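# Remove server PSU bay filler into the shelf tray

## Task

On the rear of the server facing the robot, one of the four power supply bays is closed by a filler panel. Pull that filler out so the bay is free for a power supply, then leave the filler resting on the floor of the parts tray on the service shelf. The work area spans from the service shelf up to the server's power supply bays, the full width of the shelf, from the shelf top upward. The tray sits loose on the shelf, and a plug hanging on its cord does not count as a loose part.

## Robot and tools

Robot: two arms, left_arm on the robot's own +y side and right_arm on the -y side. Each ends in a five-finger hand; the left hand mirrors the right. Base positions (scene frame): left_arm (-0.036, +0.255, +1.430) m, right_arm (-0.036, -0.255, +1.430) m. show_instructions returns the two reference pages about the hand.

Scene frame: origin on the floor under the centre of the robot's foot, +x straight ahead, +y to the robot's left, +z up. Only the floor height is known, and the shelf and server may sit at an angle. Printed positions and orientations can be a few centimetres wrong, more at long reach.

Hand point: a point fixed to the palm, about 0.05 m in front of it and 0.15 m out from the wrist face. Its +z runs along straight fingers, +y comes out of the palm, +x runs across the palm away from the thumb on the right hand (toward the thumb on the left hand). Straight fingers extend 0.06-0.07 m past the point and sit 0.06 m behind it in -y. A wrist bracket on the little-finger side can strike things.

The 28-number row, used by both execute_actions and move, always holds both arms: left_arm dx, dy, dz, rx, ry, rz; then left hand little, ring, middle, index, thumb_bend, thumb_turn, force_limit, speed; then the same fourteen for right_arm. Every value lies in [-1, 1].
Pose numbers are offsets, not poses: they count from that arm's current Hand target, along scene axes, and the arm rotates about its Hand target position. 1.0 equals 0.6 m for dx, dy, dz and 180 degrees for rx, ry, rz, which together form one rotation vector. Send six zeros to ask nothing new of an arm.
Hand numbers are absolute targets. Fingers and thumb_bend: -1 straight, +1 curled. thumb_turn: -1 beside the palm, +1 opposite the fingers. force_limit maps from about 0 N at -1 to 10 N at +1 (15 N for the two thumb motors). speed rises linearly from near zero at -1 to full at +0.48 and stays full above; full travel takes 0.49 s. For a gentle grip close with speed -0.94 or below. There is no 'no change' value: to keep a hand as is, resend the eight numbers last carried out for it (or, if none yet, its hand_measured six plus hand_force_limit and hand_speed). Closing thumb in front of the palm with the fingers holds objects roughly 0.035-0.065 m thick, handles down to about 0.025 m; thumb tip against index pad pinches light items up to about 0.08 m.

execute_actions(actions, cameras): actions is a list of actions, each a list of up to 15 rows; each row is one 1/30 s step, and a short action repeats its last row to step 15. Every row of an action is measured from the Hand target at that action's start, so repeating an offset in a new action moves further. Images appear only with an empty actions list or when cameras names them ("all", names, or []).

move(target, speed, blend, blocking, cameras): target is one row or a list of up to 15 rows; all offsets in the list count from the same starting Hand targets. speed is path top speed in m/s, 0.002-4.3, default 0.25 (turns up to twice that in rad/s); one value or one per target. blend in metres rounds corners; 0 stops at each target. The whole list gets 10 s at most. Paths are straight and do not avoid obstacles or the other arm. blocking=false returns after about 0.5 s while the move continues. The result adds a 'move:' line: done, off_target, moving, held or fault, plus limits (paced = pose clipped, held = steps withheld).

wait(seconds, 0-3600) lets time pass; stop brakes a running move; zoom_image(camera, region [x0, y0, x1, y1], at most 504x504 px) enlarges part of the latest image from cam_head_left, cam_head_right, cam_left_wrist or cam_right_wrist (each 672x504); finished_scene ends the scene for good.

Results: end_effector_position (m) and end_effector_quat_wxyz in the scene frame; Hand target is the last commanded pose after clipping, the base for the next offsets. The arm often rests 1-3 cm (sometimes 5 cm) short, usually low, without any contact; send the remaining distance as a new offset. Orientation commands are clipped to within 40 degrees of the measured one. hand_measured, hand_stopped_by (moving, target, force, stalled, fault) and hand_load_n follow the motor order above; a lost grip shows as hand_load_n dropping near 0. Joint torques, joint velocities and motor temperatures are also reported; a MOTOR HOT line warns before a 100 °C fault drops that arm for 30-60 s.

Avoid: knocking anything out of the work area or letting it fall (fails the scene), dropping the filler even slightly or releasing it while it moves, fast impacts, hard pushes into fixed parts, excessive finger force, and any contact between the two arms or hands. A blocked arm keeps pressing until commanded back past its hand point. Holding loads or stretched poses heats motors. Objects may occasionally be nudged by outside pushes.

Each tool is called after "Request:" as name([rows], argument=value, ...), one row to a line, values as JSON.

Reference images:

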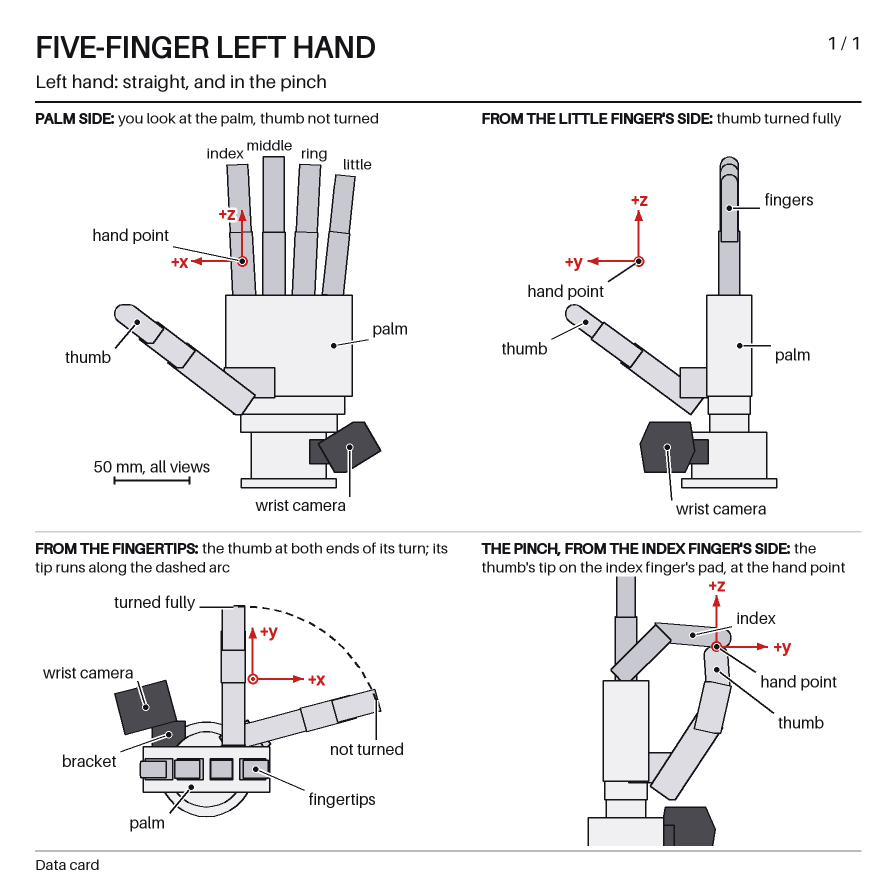

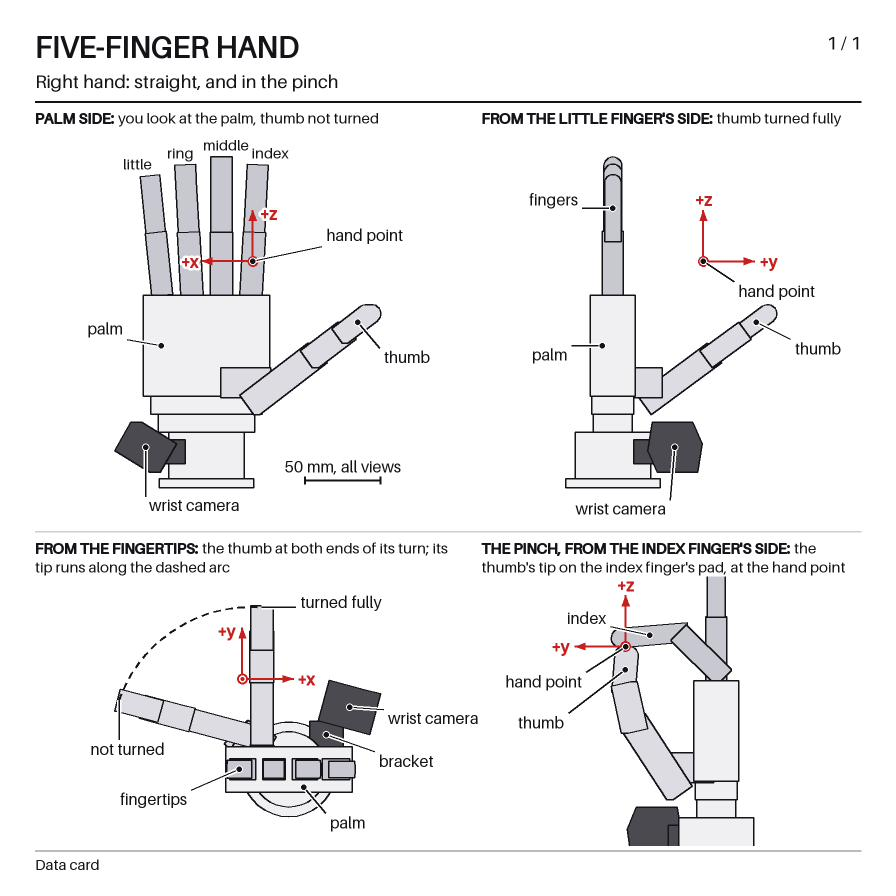

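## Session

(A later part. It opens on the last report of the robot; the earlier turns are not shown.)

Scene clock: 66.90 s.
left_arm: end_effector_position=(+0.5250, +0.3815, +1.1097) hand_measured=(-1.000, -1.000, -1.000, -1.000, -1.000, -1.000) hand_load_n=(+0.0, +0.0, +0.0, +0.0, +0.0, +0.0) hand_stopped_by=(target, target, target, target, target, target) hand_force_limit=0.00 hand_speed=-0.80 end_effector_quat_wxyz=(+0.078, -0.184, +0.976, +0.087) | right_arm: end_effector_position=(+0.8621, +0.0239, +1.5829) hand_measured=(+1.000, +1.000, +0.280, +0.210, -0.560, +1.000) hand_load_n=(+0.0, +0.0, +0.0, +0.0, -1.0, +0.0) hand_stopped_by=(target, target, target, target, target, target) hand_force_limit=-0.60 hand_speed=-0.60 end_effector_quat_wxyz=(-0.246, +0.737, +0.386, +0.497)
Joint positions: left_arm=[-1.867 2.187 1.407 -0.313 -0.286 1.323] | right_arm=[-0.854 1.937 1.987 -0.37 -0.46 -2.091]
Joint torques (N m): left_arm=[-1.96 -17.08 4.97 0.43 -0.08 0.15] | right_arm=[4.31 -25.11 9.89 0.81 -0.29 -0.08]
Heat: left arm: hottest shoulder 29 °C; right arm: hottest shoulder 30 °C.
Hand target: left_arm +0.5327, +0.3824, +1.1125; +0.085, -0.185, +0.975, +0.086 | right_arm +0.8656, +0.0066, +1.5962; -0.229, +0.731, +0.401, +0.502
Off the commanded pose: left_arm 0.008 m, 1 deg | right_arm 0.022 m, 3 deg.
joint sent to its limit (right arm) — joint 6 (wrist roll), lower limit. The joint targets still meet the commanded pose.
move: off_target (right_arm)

Request:
execute_actions(actions=[], cameras=["cam_head_left","cam_head_right","cam_right_wrist"])

Request:
zoom_image(camera="cam_head_left", region=[370, 60, 440, 120])

Request:
zoom_image(camera="cam_head_right", region=[310, 60, 380, 120])

Request:
zoom_image(camera="cam_right_wrist", region=[340, 180, 440, 255])

Scene clock: 67.13 s.
left_arm: end_effector_position=(+0.5250, +0.3815, +1.1097) hand_measured=(-1.000, -1.000, -1.000, -1.000, -1.000, -1.000) hand_load_n=(+0.0, +0.0, +0.5, +0.0, +0.0, +0.0) hand_stopped_by=(target, target, target, target, target, target) hand_force_limit=0.00 hand_speed=-0.80 end_effector_quat_wxyz=(+0.078, -0.184, +0.976, +0.087) | right_arm: end_effector_position=(+0.8621, +0.0239, +1.5829) hand_measured=(+1.000, +1.000, +0.280, +0.210, -0.560, +1.000) hand_load_n=(+0.0, +0.0, +0.0, +0.0, -1.0, +0.0) hand_stopped_by=(target, target, target, target, target, target) hand_force_limit=-0.60 hand_speed=-0.60 end_effector_quat_wxyz=(-0.246, +0.737, +0.386, +0.497)
Joint positions: left_arm=[-1.867 2.187 1.407 -0.313 -0.286 1.323] | right_arm=[-0.854 1.937 1.987 -0.37 -0.46 -2.091]
Joint velocities: within noise
Joint torques (N m): left_arm=[-2.14 -17.14 4.97 0.44 -0.08 0.16] | right_arm=[4.48 -25.17 9.89 0.85 -0.27 -0.08]
Motor temperatures (°C): left_arm=[22 29 25 23 22 23] | right_arm=[25 30 27 24 25 21]
Heat: left arm: hottest shoulder 29 °C; right arm: hottest shoulder 30 °C.
Hand target: left_arm +0.5327, +0.3824, +1.1125; +0.085, -0.185, +0.975, +0.086 | right_arm +0.8656, +0.0066, +1.5962; -0.229, +0.731, +0.401, +0.502
Off the commanded pose: left_arm 0.008 m, 1 deg | right_arm 0.022 m, 3 deg.
Images, in order (width x height): cam_head_left 672x504, cam_head_right 672x504, cam_right_wrist 672x504.

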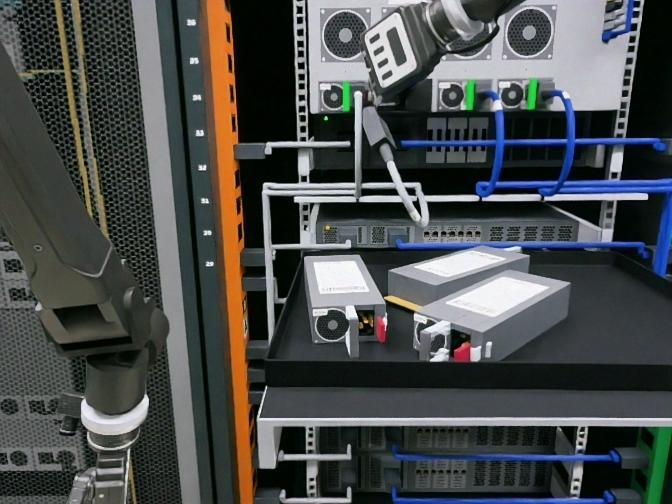

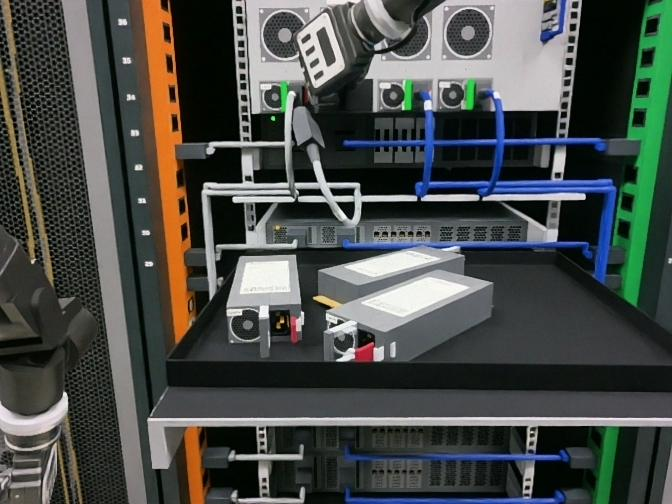

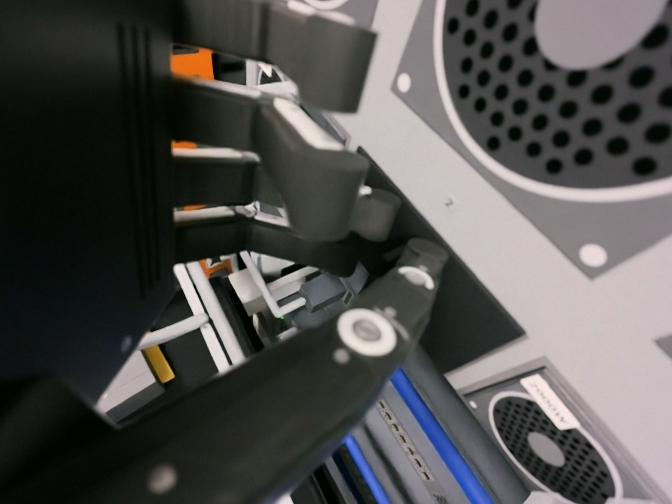

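Scaled by 7.200 from the camera's image (finer frame: 960x720).

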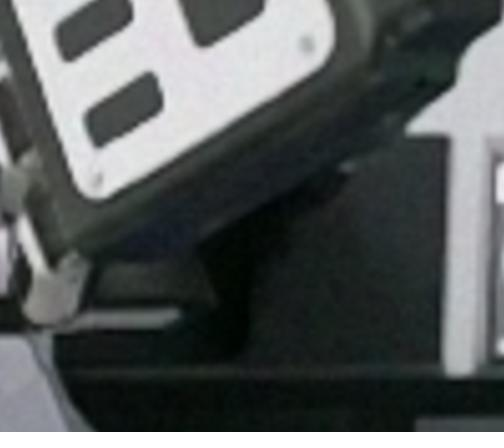

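Scaled by 7.200 from the camera's image (finer frame: 960x720).

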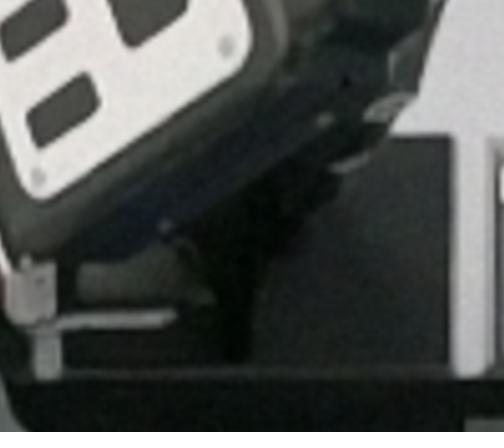

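Scaled by 5.040 from the camera's image (finer frame: 960x720).

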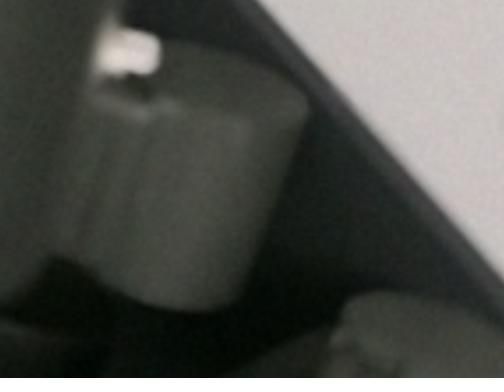

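Request:
zoom_image(camera="cam_right_wrist", region=[372, 205, 432, 250])

Scaled by 8.400 from the camera's image (finer frame: 960x720).

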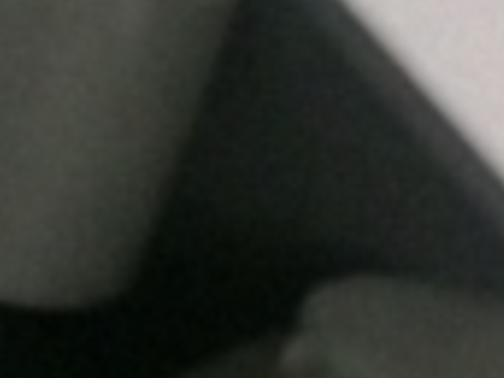

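Request:
move(target=[0,0,0,0,0,0,-1,-1,-1,-1,-1,-1,0,-0.8,-0.012,-0.008,-0.005,0,0,0,1,1,0.28,0.21,-0.66,1,-0.6,-0.6], speed=0.05, cameras=[])

Request:
move(target=[0,0,0,0,0,0,-1,-1,-1,-1,-1,-1,0,-0.8,0.0,0.0,-0.022,0,0,0,1,1,0.28,0.21,-0.66,1,-0.6,-0.6], speed=0.05, cameras=["cam_head_left","cam_head_right","cam_right_wrist"])

Request:
zoom_image(camera="cam_head_left", region=[370, 60, 440, 120])

Request:
zoom_image(camera="cam_head_right", region=[310, 60, 380, 120])

Request:
zoom_image(camera="cam_right_wrist", region=[340, 180, 440, 255])

Scene clock: 70.33 s.
left_arm: end_effector_position=(+0.5250, +0.3815, +1.1097) hand_measured=(-1.000, -1.000, -1.000, -1.000, -1.000, -1.000) hand_load_n=(+0.0, +0.0, +0.0, +0.0, +0.0, +0.0) hand_stopped_by=(target, target, target, target, target, target) hand_force_limit=0.00 hand_speed=-0.80 end_effector_quat_wxyz=(+0.078, -0.184, +0.976, +0.087) | right_arm: end_effector_position=(+0.8537, +0.0153, +1.5612) hand_measured=(+1.000, +1.000, +0.280, +0.210, -0.660, +1.000) hand_load_n=(+0.0, +0.0, +0.5, +0.0, +0.0, +0.0) hand_stopped_by=(target, target, target, target, target, target) hand_force_limit=-0.60 hand_speed=-0.60 end_effector_quat_wxyz=(-0.247, +0.747, +0.384, +0.483)
Joint positions: left_arm=[-1.867 2.187 1.407 -0.313 -0.286 1.323] | right_arm=[-0.866 1.93 1.942 -0.367 -0.462 -2.091]
Joint torques (N m): left_arm=[-2.02 -17.14 4.98 0.47 -0.08 0.16] | right_arm=[5.19 -26.17 9.69 1.47 -0.26 -0.06]
Heat: left arm: hottest shoulder 30 °C; right arm: hottest shoulder 30 °C.
Hand target: left_arm +0.5327, +0.3824, +1.1125; +0.085, -0.185, +0.975, +0.086 | right_arm +0.8584, +0.0016, +1.5931; -0.229, +0.731, +0.401, +0.502
Off the commanded pose: left_arm 0.008 m, 1 deg | right_arm 0.035 m, 4 deg.
joint sent to its limit (right arm) — joint 6 (wrist roll), lower limit. The joint targets still meet the commanded pose.
move: off_target (right_arm)

Scene clock: 71.13 s.
left_arm: end_effector_position=(+0.5250, +0.3815, +1.1097) hand_measured=(-1.000, -1.000, -1.000, -1.000, -1.000, -1.000) hand_load_n=(+0.0, +0.0, +0.0, +0.0, +0.0, +0.0) hand_stopped_by=(target, target, target, target, target, target) hand_force_limit=0.00 hand_speed=-0.80 end_effector_quat_wxyz=(+0.078, -0.184, +0.976, +0.087) | right_arm: end_effector_position=(+0.8535, +0.0155, +1.5572) hand_measured=(+1.000, +1.000, +0.280, +0.210, -0.660, +1.000) hand_load_n=(+0.0, +0.0, +0.0, +0.0, +0.0, +0.0) hand_stopped_by=(target, target, target, target, target, target) hand_force_limit=-0.60 hand_speed=-0.60 end_effector_quat_wxyz=(-0.246, +0.745, +0.383, +0.487)
Joint positions: left_arm=[-1.867 2.187 1.407 -0.313 -0.286 1.323] | right_arm=[-0.867 1.929 1.924 -0.339 -0.464 -2.091]
Joint torques (N m): left_arm=[-2.02 -17.2 4.96 0.43 -0.09 0.16] | right_arm=[4.6 -25.41 9.57 1.37 -0.4 -0.08]
Heat: left arm: hottest shoulder 30 °C; right arm: hottest shoulder 30 °C.
Hand target: left_arm +0.5327, +0.3824, +1.1125; +0.085, -0.185, +0.975, +0.086 | right_arm +0.8585, +0.0016, +1.5802; -0.229, +0.731, +0.401, +0.502
Off the commanded pose: left_arm 0.008 m, 1 deg | right_arm 0.027 m, 4 deg.
joint sent to its limit (right arm) — joint 6 (wrist roll), lower limit. The joint targets still meet the commanded pose.
move: off_target (right_arm)

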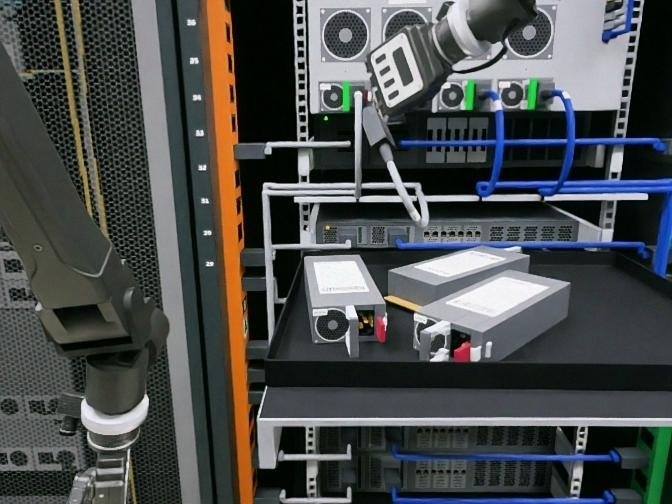

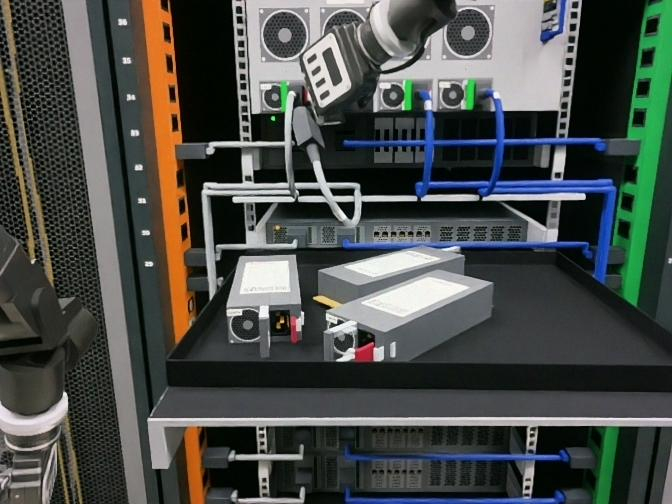

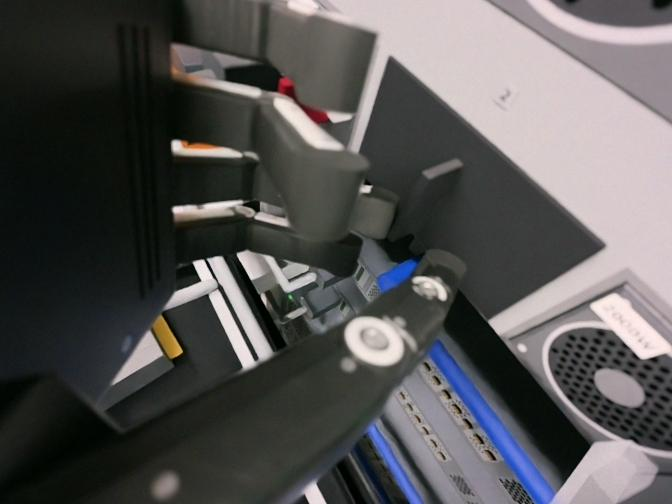

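Scaled by 7.200 from the camera's image (finer frame: 960x720).

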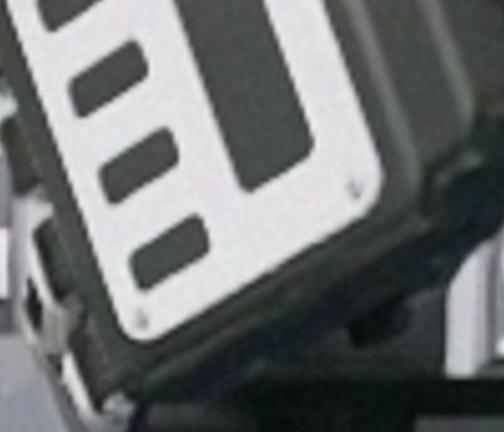

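Scaled by 7.200 from the camera's image (finer frame: 960x720).

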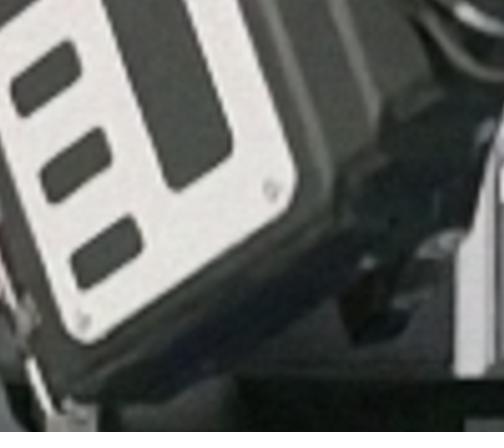

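Scaled by 5.040 from the camera's image (finer frame: 960x720).

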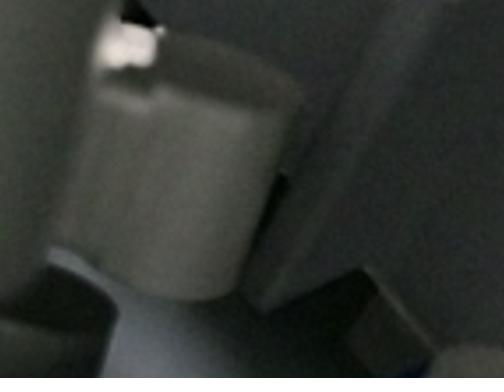

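Request:
move(target=[0,0,0,0,0,0,-1,-1,-1,-1,-1,-1,0,-0.8,0.0,0.01,0.035,0,0,0,1,1,0.28,0.21,-0.66,1,-0.6,-0.6], speed=0.05, cameras=[])

Scene clock: 73.27 s.
left_arm: end_effector_position=(+0.5250, +0.3815, +1.1097) hand_measured=(-1.000, -1.000, -1.000, -1.000, -1.000, -1.000) hand_load_n=(+0.0, +0.0, +0.0, +0.0, +0.0, +0.0) hand_stopped_by=(target, target, target, target, target, target) hand_force_limit=0.00 hand_speed=-0.80 end_effector_quat_wxyz=(+0.078, -0.184, +0.976, +0.087) | right_arm: end_effector_position=(+0.8513, +0.0132, +1.5544) hand_measured=(+1.000, +1.000, +0.280, +0.210, -0.660, +1.000) hand_load_n=(+0.0, +0.0, +0.0, +0.0, +0.0, +0.0) hand_stopped_by=(target, target, target, target, target, target) hand_force_limit=-0.60 hand_speed=-0.60 end_effector_quat_wxyz=(-0.244, +0.751, +0.382, +0.480)
Joint positions: left_arm=[-1.867 2.187 1.407 -0.313 -0.286 1.323] | right_arm=[-0.867 1.927 1.924 -0.358 -0.454 -2.091]
Joint torques (N m): left_arm=[-2.02 -17.03 4.96 0.44 -0.09 0.16] | right_arm=[6.12 -26.4 12.22 0.7 -0.27 -0.06]
Heat: left arm: hottest shoulder 30 °C; right arm: hottest shoulder 30 °C.
Hand target: left_arm +0.5327, +0.3824, +1.1125; +0.085, -0.185, +0.975, +0.086 | right_arm +0.8584, +0.0076, +1.6012; -0.229, +0.731, +0.401, +0.502
Off the commanded pose: left_arm 0.008 m, 1 deg | right_arm 0.048 m, 4 deg.
joint sent to its limit (right arm) — joint 6 (wrist roll), lower limit. The joint targets still meet the commanded pose.
move: off_target (right_arm)

Request:
move(target=[0,0,0,0,0,0,-1,-1,-1,-1,-1,-1,0,-0.8,-0.01,0.012,0.05,0,0,0,1,1,0.28,0.12,-0.66,1,-0.6,-0.6], speed=0.05, cameras=[])

Request:
move(target=[0,0,0,0,0,0,-1,-1,-1,-1,-1,-1,0,-0.8,0.02,0.0,0.02,0,0,0,1,1,0.28,0.12,-0.66,1,-0.6,-0.6], speed=0.05, cameras=[])

Scene clock: 74.90 s.
left_arm: end_effector_position=(+0.5250, +0.3815, +1.1097) hand_measured=(-1.000, -1.000, -1.000, -1.000, -1.000, -1.000) hand_load_n=(+0.0, +0.0, +0.0, +0.0, +0.0, +0.0) hand_stopped_by=(target, target, target, target, target, target) hand_force_limit=0.00 hand_speed=-0.80 end_effector_quat_wxyz=(+0.078, -0.184, +0.976, +0.087) | right_arm: end_effector_position=(+0.8412, +0.0152, +1.5750) hand_measured=(+1.000, +1.000, +0.280, +0.120, -0.660, +1.000) hand_load_n=(+0.0, +0.0, +0.0, +0.0, +0.0, +0.0) hand_stopped_by=(target, target, target, target, target, target) hand_force_limit=-0.60 hand_speed=-0.60 end_effector_quat_wxyz=(-0.242, +0.755, +0.385, +0.472)
Joint positions: left_arm=[-1.867 2.187 1.407 -0.313 -0.286 1.323] | right_arm=[-0.851 1.891 1.924 -0.41 -0.433 -2.091]
Joint torques (N m): left_arm=[-2.02 -17.2 4.96 0.46 -0.09 0.16] | right_arm=[6.59 -25.35 14.22 0.7 -0.26 -0.07]
Heat: left arm: hottest shoulder 30 °C; right arm: hottest shoulder 30 °C.
Hand target: left_arm +0.5327, +0.3824, +1.1125; +0.085, -0.185, +0.975, +0.086 | right_arm +0.8524, +0.0149, +1.6312; -0.229, +0.731, +0.401, +0.502
Off the commanded pose: left_arm 0.008 m, 1 deg | right_arm 0.057 m, 5 deg.
joint sent to its limit (right arm) — joint 6 (wrist roll), lower limit. The joint targets still meet the commanded pose.
move: off_target (right_arm)

Scene clock: 75.90 s.
left_arm: end_effector_position=(+0.5250, +0.3815, +1.1097) hand_measured=(-1.000, -1.000, -1.000, -1.000, -1.000, -1.000) hand_load_n=(+0.0, +0.0, +0.0, +0.0, +0.0, +0.0) hand_stopped_by=(target, target, target, target, target, target) hand_force_limit=0.00 hand_speed=-0.80 end_effector_quat_wxyz=(+0.078, -0.184, +0.976, +0.087) | right_arm: end_effector_position=(+0.8502, +0.0114, +1.6027) hand_measured=(+1.000, +1.000, +0.280, +0.120, -0.660, +1.000) hand_load_n=(+0.0, +0.0, +0.0, +0.0, +0.0, +0.0) hand_stopped_by=(target, target, target, target, target, target) hand_force_limit=-0.60 hand_speed=-0.60 end_effector_quat_wxyz=(-0.240, +0.752, +0.384, +0.478)
Joint positions: left_arm=[-1.867 2.187 1.407 -0.313 -0.286 1.323] | right_arm=[-0.851 1.891 1.991 -0.463 -0.433 -2.091]
Joint torques (N m): left_arm=[-1.96 -17.08 4.97 0.46 -0.08 0.15] | right_arm=[6.42 -22.95 15.79 0.69 -0.31 -0.11]
Heat: left arm: hottest shoulder 30 °C; right arm: hottest shoulder 30 °C.
Hand target: left_arm +0.5327, +0.3824, +1.1125; +0.085, -0.185, +0.975, +0.086 | right_arm +0.8644, +0.0149, +1.6432; -0.229, +0.731, +0.401, +0.502
Off the commanded pose: left_arm 0.008 m, 1 deg | right_arm 0.043 m, 4 deg.
joint sent to its limit (right arm) — joint 6 (wrist roll), lower limit. The joint targets still meet the commanded pose.
move: off_target (right_arm)

Request:
move(target=[0,0,0,0,0,0,-1,-1,-1,-1,-1,-1,0,-0.8,0.005,0.02,-0.085,0,0,0,1,1,0.28,0.12,-0.66,1,-0.6,-0.6], speed=0.05, cameras=["cam_head_left","cam_head_right","cam_right_wrist"])

Request:
zoom_image(camera="cam_head_left", region=[370, 60, 440, 120])

Request:
zoom_image(camera="cam_head_right", region=[310, 60, 380, 120])

Request:
zoom_image(camera="cam_right_wrist", region=[340, 160, 480, 265])

Scene clock: 77.67 s.
left_arm: end_effector_position=(+0.5250, +0.3815, +1.1097) hand_measured=(-1.000, -1.000, -1.000, -1.000, -1.000, -1.000) hand_load_n=(+0.0, +0.0, +0.0, +0.0, +0.0, +0.0) hand_stopped_by=(target, target, target, target, target, target) hand_force_limit=0.00 hand_speed=-0.80 end_effector_quat_wxyz=(+0.078, -0.184, +0.976, +0.087) | right_arm: end_effector_position=(+0.8614, +0.0192, +1.5863) hand_measured=(+1.000, +1.000, +0.280, +0.120, -0.660, +1.000) hand_load_n=(+0.5, +0.0, +0.0, +0.0, +0.0, +0.0) hand_stopped_by=(target, target, target, target, target, target) hand_force_limit=-0.60 hand_speed=-0.60 end_effector_quat_wxyz=(-0.237, +0.745, +0.383, +0.493)
Joint positions: left_arm=[-1.867 2.187 1.407 -0.313 -0.286 1.323] | right_arm=[-0.851 1.929 1.991 -0.391 -0.433 -2.091]
Joint torques (N m): left_arm=[-2.08 -17.08 4.96 0.46 -0.08 0.16] | right_arm=[6.3 -22.18 11.97 1.57 -0.36 -0.06]
Heat: left arm: hottest shoulder 30 °C; right arm: hottest shoulder 31 °C.
Hand target: left_arm +0.5327, +0.3824, +1.1125; +0.085, -0.185, +0.975, +0.086 | right_arm +0.8674, +0.0270, +1.5920; -0.229, +0.731, +0.401, +0.502
Off the commanded pose: left_arm 0.008 m, 1 deg | right_arm 0.011 m, 3 deg.
joint sent to its limit (right arm) — joint 6 (wrist roll), lower limit. The joint targets still meet the commanded pose.
move: off_target (right_arm)

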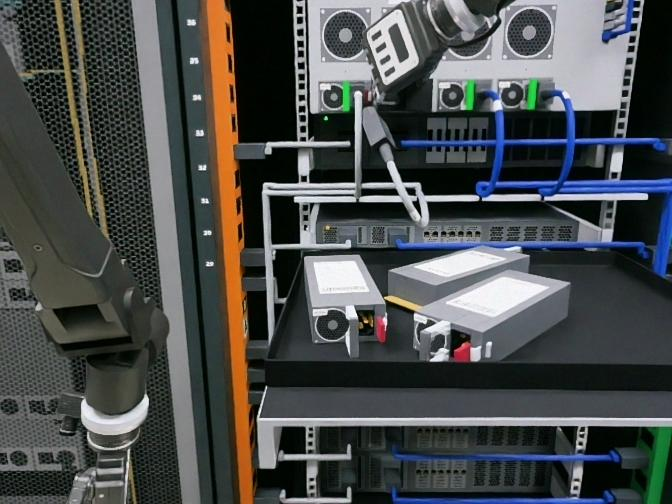

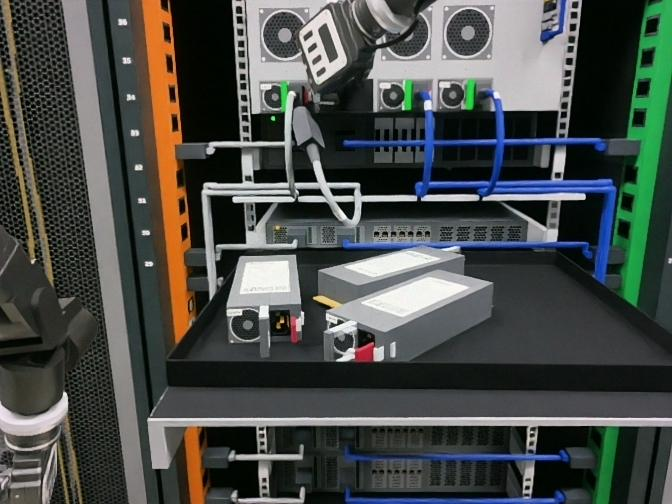

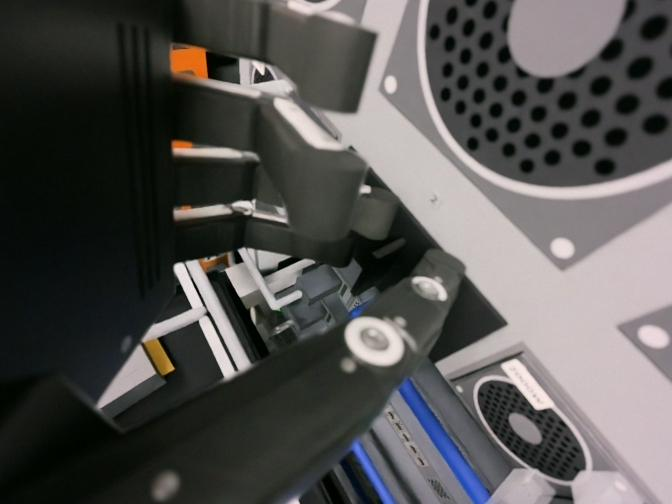

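Scaled by 7.200 from the camera's image (finer frame: 960x720).

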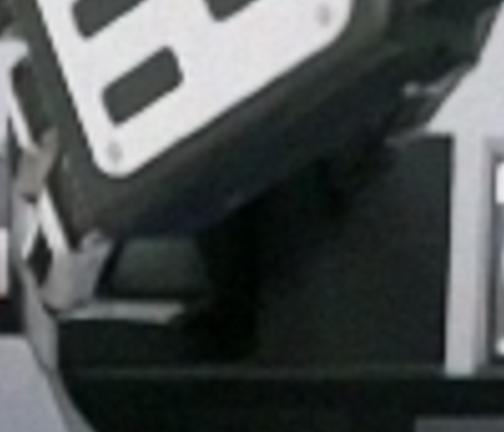

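Scaled by 7.200 from the camera's image (finer frame: 960x720).

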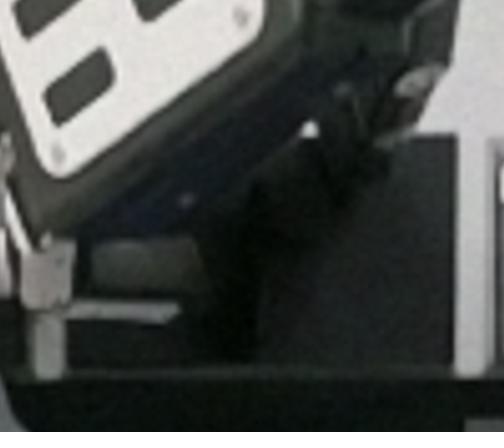

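Scaled by 3.600 from the camera's image (finer frame: 960x720).

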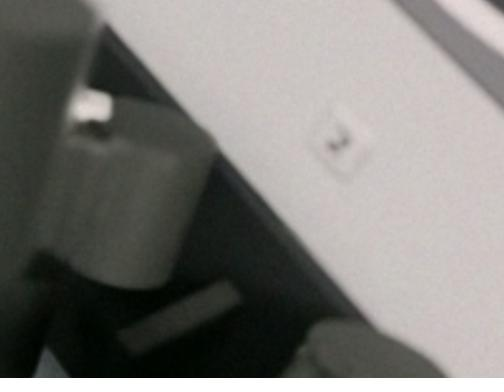

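Request:
move(target=[0,0,0,0,0,0,-1,-1,-1,-1,-1,-1,0,-0.8,0.0,-0.002,-0.025,0,0,0,1,1,0.28,0.16,-0.66,1,-0.6,-0.6], speed=0.05, cameras=["cam_head_left","cam_head_right","cam_right_wrist"])

Request:
zoom_image(camera="cam_right_wrist", region=[340, 160, 480, 265])

Scene clock: 78.73 s.
left_arm: end_effector_position=(+0.5250, +0.3815, +1.1097) hand_measured=(-1.000, -1.000, -1.000, -1.000, -1.000, -1.000) hand_load_n=(+0.0, +0.0, +0.0, +0.0, +0.0, +0.0) hand_stopped_by=(target, target, target, target, target, target) hand_force_limit=0.00 hand_speed=-0.80 end_effector_quat_wxyz=(+0.078, -0.184, +0.976, +0.087) | right_arm: end_effector_position=(+0.8631, +0.0207, +1.5893) hand_measured=(+1.000, +1.000, +0.280, +0.160, -0.660, +1.000) hand_load_n=(+0.0, +0.0, +0.0, +0.0, +0.0, +0.5) hand_stopped_by=(target, target, target, target, target, target) hand_force_limit=-0.60 hand_speed=-0.60 end_effector_quat_wxyz=(-0.238, +0.739, +0.383, +0.500)
Joint positions: left_arm=[-1.867 2.187 1.407 -0.313 -0.286 1.323] | right_arm=[-0.851 1.929 1.988 -0.373 -0.441 -2.091]
Joint torques (N m): left_arm=[-2.02 -17.14 4.97 0.46 -0.08 0.15] | right_arm=[5.89 -21.36 10.21 1.99 -0.34 -0.07]
Heat: left arm: hottest shoulder 30 °C; right arm: hottest shoulder 31 °C.
Hand target: left_arm +0.5327, +0.3824, +1.1125; +0.085, -0.185, +0.975, +0.086 | right_arm +0.8674, +0.0257, +1.5772; -0.229, +0.731, +0.401, +0.502
Off the commanded pose: left_arm 0.008 m, 1 deg | right_arm 0.014 m, 2 deg.
joint sent to its limit (right arm) — joint 6 (wrist roll), lower limit. The joint targets still meet the commanded pose.
move: off_target (right_arm)

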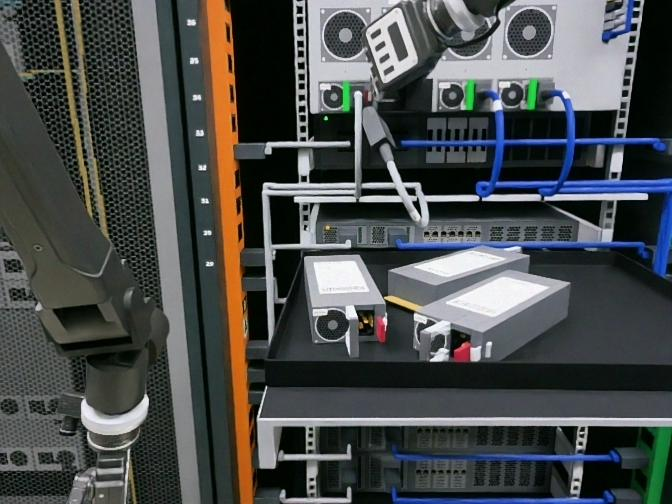

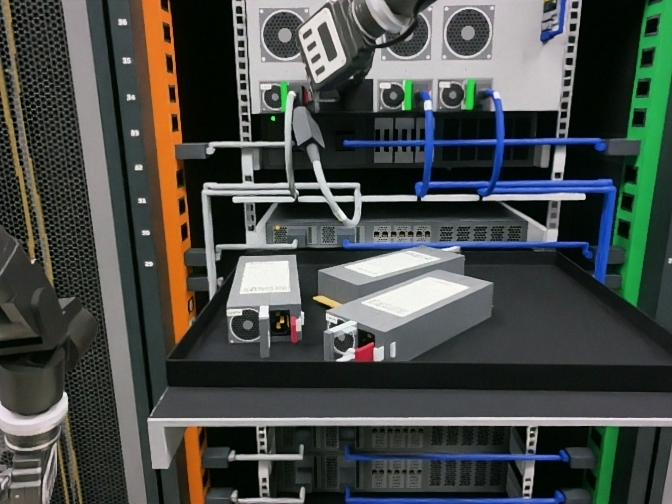

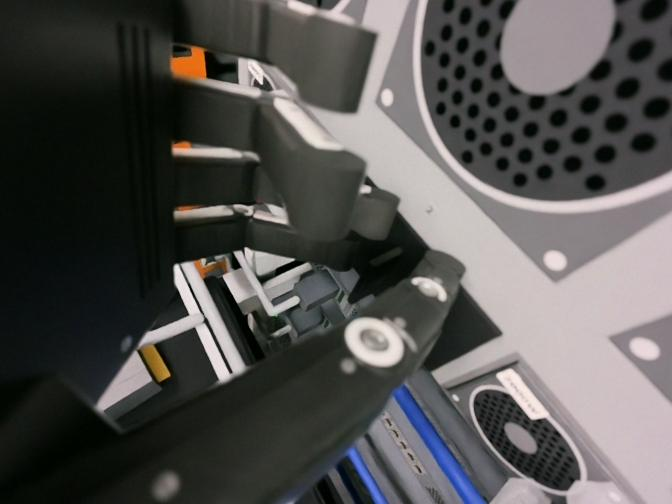

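Scaled by 3.600 from the camera's image (finer frame: 960x720).

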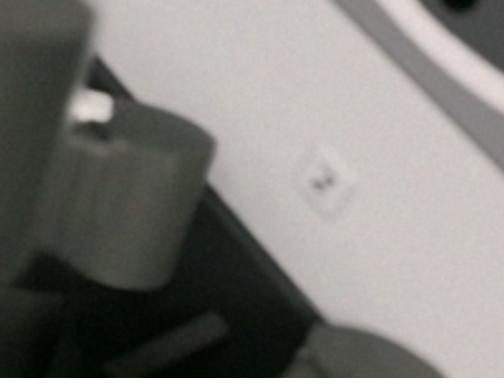

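Request:
move(target=[0,0,0,0,0,0,-1,-1,-1,-1,-1,-1,0,-0.8,-0.004,-0.004,-0.02,0,0,0,1,1,0.28,0.16,-0.66,1,-0.6,-0.6], speed=0.05, cameras=[])

Scene clock: 79.60 s.
left_arm: end_effector_position=(+0.5250, +0.3815, +1.1097) hand_measured=(-1.000, -1.000, -1.000, -1.000, -1.000, -1.000) hand_load_n=(+0.0, +0.0, +0.0, +0.0, +0.0, +0.0) hand_stopped_by=(target, target, target, target, target, target) hand_force_limit=0.00 hand_speed=-0.80 end_effector_quat_wxyz=(+0.078, -0.184, +0.976, +0.087) | right_arm: end_effector_position=(+0.8623, +0.0233, +1.5852) hand_measured=(+1.000, +1.000, +0.280, +0.160, -0.660, +1.000) hand_load_n=(+0.0, +0.0, +0.0, +0.0, +2.0, -1.5) hand_stopped_by=(target, target, target, target, target, target) hand_force_limit=-0.60 hand_speed=-0.60 end_effector_quat_wxyz=(-0.239, +0.734, +0.384, +0.506)
Joint positions: left_arm=[-1.867 2.187 1.407 -0.313 -0.286 1.323] | right_arm=[-0.851 1.929 1.965 -0.335 -0.449 -2.091]
Joint torques (N m): left_arm=[-1.96 -17.14 4.94 0.44 -0.09 0.15] | right_arm=[5.19 -21.83 9.32 1.83 -0.24 -0.09]
Heat: left arm: hottest shoulder 30 °C; right arm: hottest shoulder 31 °C.
Hand target: left_arm +0.5327, +0.3824, +1.1125; +0.085, -0.185, +0.975, +0.086 | right_arm +0.8650, +0.0233, +1.5650; -0.229, +0.731, +0.401, +0.502
Off the commanded pose: left_arm 0.008 m, 1 deg | right_arm 0.020 m, 2 deg.
joint sent to its limit (right arm) — joint 6 (wrist roll), lower limit. The joint targets still meet the commanded pose.
move: off_target (right_arm)

Request:
execute_actions(actions=[], cameras=["cam_head_left","cam_head_right","cam_right_wrist"])

Request:
zoom_image(camera="cam_head_left", region=[370, 60, 440, 120])

Request:
zoom_image(camera="cam_head_right", region=[310, 60, 380, 120])

Request:
zoom_image(camera="cam_right_wrist", region=[340, 160, 480, 265])

Scene clock: 79.87 s.
left_arm: end_effector_position=(+0.5250, +0.3815, +1.1097) hand_measured=(-1.000, -1.000, -1.000, -1.000, -1.000, -1.000) hand_load_n=(+0.0, +0.0, +0.0, +0.0, -0.5, +0.0) hand_stopped_by=(target, target, target, target, target, target) hand_force_limit=0.00 hand_speed=-0.80 end_effector_quat_wxyz=(+0.078, -0.184, +0.976, +0.087) | right_arm: end_effector_position=(+0.8624, +0.0233, +1.5853) hand_measured=(+1.000, +1.000, +0.280, +0.160, -0.660, +1.000) hand_load_n=(+0.0, +0.0, +0.0, +0.0, +1.5, -2.0) hand_stopped_by=(target, target, target, target, target, target) hand_force_limit=-0.60 hand_speed=-0.60 end_effector_quat_wxyz=(-0.239, +0.734, +0.384, +0.507)
Joint positions: left_arm=[-1.867 2.187 1.407 -0.313 -0.286 1.323] | right_arm=[-0.851 1.929 1.965 -0.335 -0.449 -2.091]
Joint velocities: within noise
Joint torques (N m): left_arm=[-2.02 -17.2 4.96 0.46 -0.08 0.15] | right_arm=[5.36 -21.25 9.31 1.87 -0.24 -0.07]
Motor temperatures (°C): left_arm=[22 30 25 23 22 23] | right_arm=[25 31 27 24 25 21]
Heat: left arm: hottest shoulder 30 °C; right arm: hottest shoulder 31 °C.
Hand target: left_arm +0.5327, +0.3824, +1.1125; +0.085, -0.185, +0.975, +0.086 | right_arm +0.8651, +0.0233, +1.5651; -0.229, +0.731, +0.401, +0.502
Off the commanded pose: left_arm 0.008 m, 1 deg | right_arm 0.020 m, 2 deg.
Images, in order (width x height): cam_head_left 672x504, cam_head_right 672x504, cam_right_wrist 672x504.

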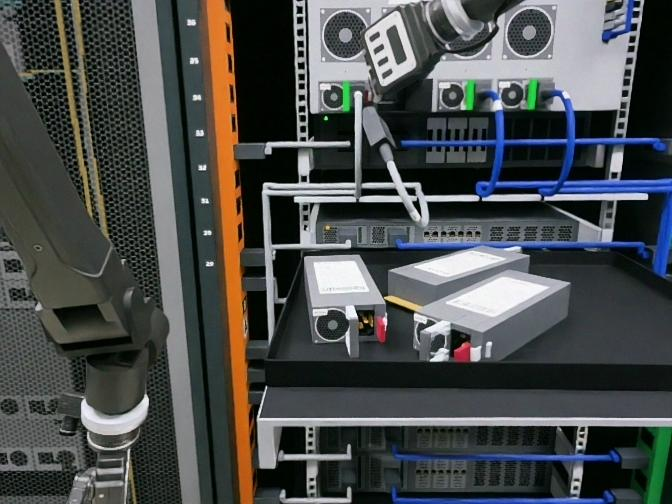

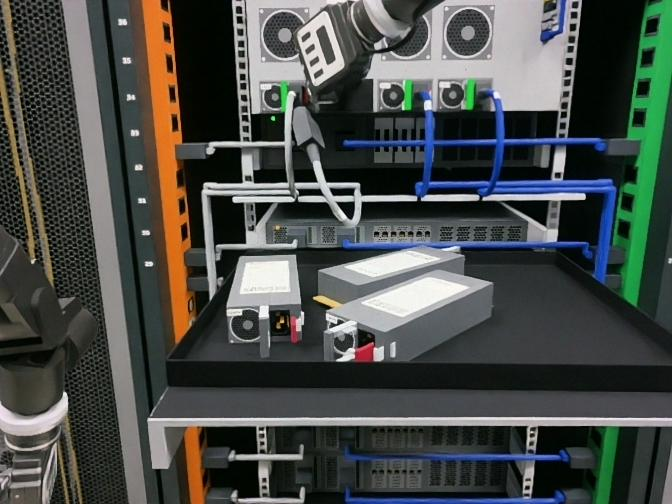

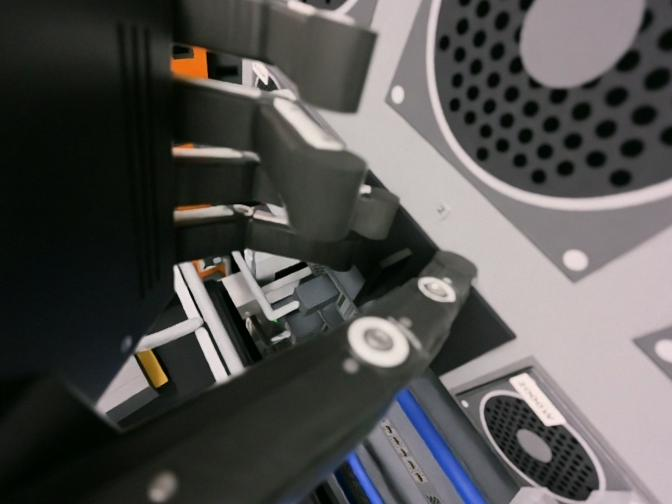

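Scaled by 7.200 from the camera's image (finer frame: 960x720).

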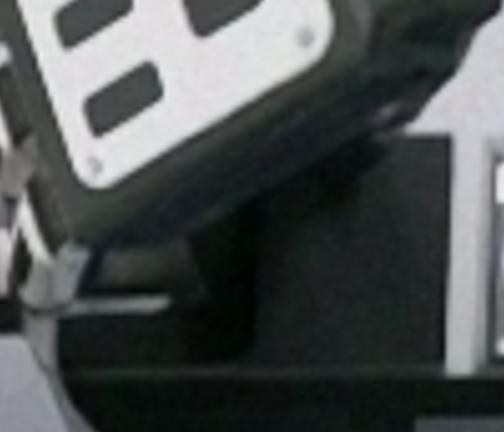

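Scaled by 7.200 from the camera's image (finer frame: 960x720).

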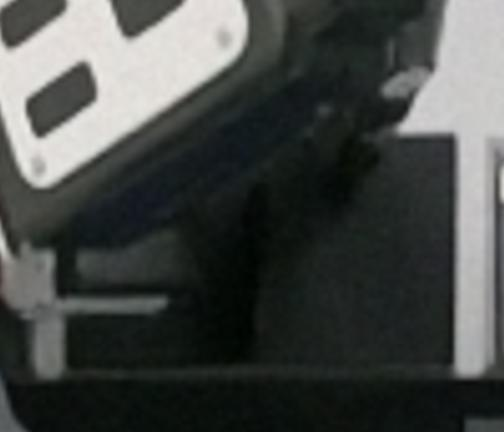

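Scaled by 3.600 from the camera's image (finer frame: 960x720).

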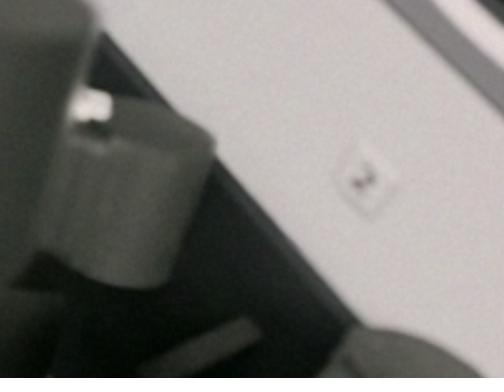

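Request:
move(target=[0,0,0,0,0,0,-1,-1,-1,-1,-1,-1,0,-0.8,-0.01,-0.006,0.006,0,0,0,1,1,0.28,0.16,-0.6,1,-0.6,-0.6], speed=0.05, cameras=["cam_right_wrist"])

Request:
zoom_image(camera="cam_right_wrist", region=[340, 160, 480, 265])

Scene clock: 81.03 s.
left_arm: end_effector_position=(+0.5250, +0.3815, +1.1097) hand_measured=(-1.000, -1.000, -1.000, -1.000, -1.000, -1.000) hand_load_n=(+0.0, +0.0, +0.0, +0.0, +0.0, +0.0) hand_stopped_by=(target, target, target, target, target, target) hand_force_limit=0.00 hand_speed=-0.80 end_effector_quat_wxyz=(+0.078, -0.184, +0.976, +0.087) | right_arm: end_effector_position=(+0.8560, +0.0247, +1.5698) hand_measured=(+1.000, +1.000, +0.280, +0.160, -0.600, +1.000) hand_load_n=(+0.0, +0.0, +0.0, +0.0, -0.5, +0.0) hand_stopped_by=(target, target, target, target, target, target) hand_force_limit=-0.60 hand_speed=-0.60 end_effector_quat_wxyz=(-0.242, +0.738, +0.384, +0.499)
Joint positions: left_arm=[-1.867 2.187 1.407 -0.313 -0.286 1.323] | right_arm=[-0.852 1.929 1.933 -0.321 -0.45 -2.091]
Joint torques (N m): left_arm=[-2.02 -17.03 4.96 0.44 -0.09 0.15] | right_arm=[5.3 -22.36 9.61 1.59 -0.27 -0.05]
Heat: left arm: hottest shoulder 30 °C; right arm: hottest shoulder 31 °C.
Hand target: left_arm +0.5327, +0.3824, +1.1125; +0.085, -0.185, +0.975, +0.086 | right_arm +0.8590, +0.0195, +1.5687; -0.229, +0.731, +0.401, +0.502
Off the commanded pose: left_arm 0.008 m, 1 deg | right_arm 0.006 m, 3 deg.
joint sent to its limit (right arm) — joint 6 (wrist roll), lower limit. The joint targets still meet the commanded pose.
move: off_target (right_arm)

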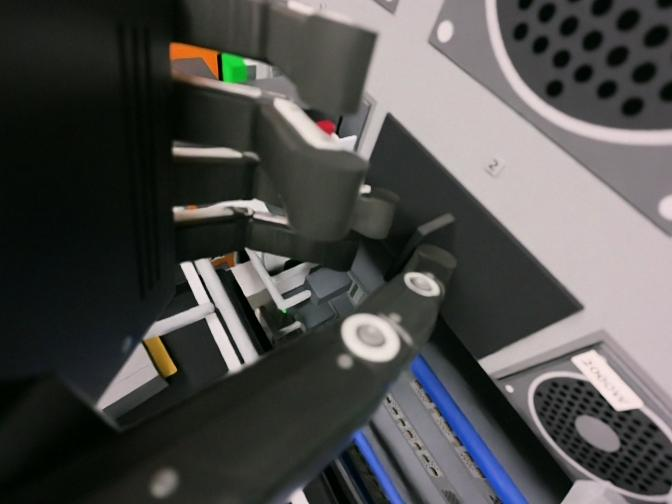

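Scaled by 3.600 from the camera's image (finer frame: 960x720).

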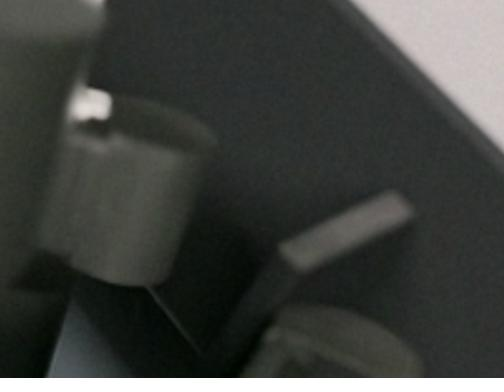

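Request:
move(target=[0,0,0,0,0,0,-1,-1,-1,-1,-1,-1,0,-0.8,0.006,-0.02,0.004,0,0,0,1,1,0.28,0.16,-0.62,1,-0.6,-0.6], speed=0.05, cameras=["cam_right_wrist"])

Request:
zoom_image(camera="cam_right_wrist", region=[340, 160, 480, 265])

Scene clock: 82.23 s.
left_arm: end_effector_position=(+0.5250, +0.3815, +1.1097) hand_measured=(-1.000, -1.000, -1.000, -1.000, -1.000, -1.000) hand_load_n=(+0.0, +0.0, +0.0, +0.0, +0.0, +0.0) hand_stopped_by=(target, target, target, target, target, target) hand_force_limit=0.00 hand_speed=-0.80 end_effector_quat_wxyz=(+0.078, -0.184, +0.976, +0.087) | right_arm: end_effector_position=(+0.8585, +0.0166, +1.5681) hand_measured=(+1.000, +1.000, +0.280, +0.160, -0.620, +1.000) hand_load_n=(+0.0, +0.0, +0.5, +0.0, +0.0, +0.5) hand_stopped_by=(target, target, target, target, target, target) hand_force_limit=-0.60 hand_speed=-0.60 end_effector_quat_wxyz=(-0.244, +0.738, +0.383, +0.500)
Joint positions: left_arm=[-1.867 2.187 1.407 -0.313 -0.286 1.323] | right_arm=[-0.865 1.929 1.933 -0.321 -0.466 -2.091]
Joint torques (N m): left_arm=[-2.02 -17.14 4.96 0.44 -0.09 0.16] | right_arm=[4.95 -23.3 10.14 1.24 -0.25 -0.09]
Heat: left arm: hottest shoulder 30 °C; right arm: hottest shoulder 31 °C.
Hand target: left_arm +0.5327, +0.3824, +1.1125; +0.085, -0.185, +0.975, +0.086 | right_arm +0.8626, +0.0075, +1.5711; -0.229, +0.731, +0.401, +0.502
Off the commanded pose: left_arm 0.008 m, 1 deg | right_arm 0.010 m, 3 deg.
joint sent to its limit (right arm) — joint 6 (wrist roll), lower limit. The joint targets still meet the commanded pose.
move: off_target (right_arm)

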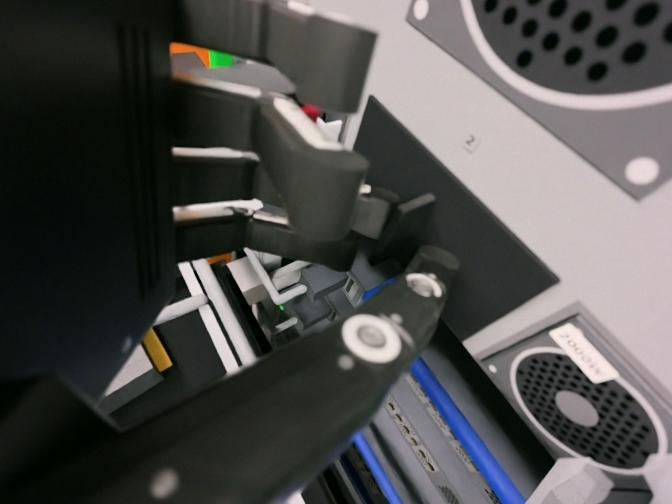

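Scaled by 3.600 from the camera's image (finer frame: 960x720).

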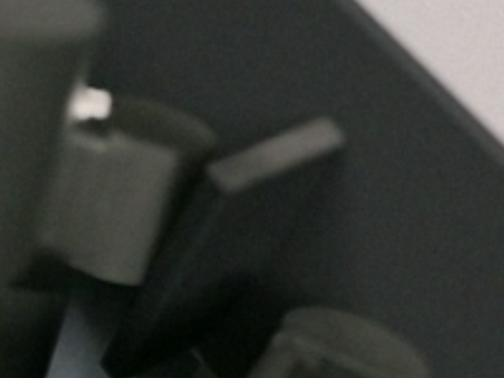

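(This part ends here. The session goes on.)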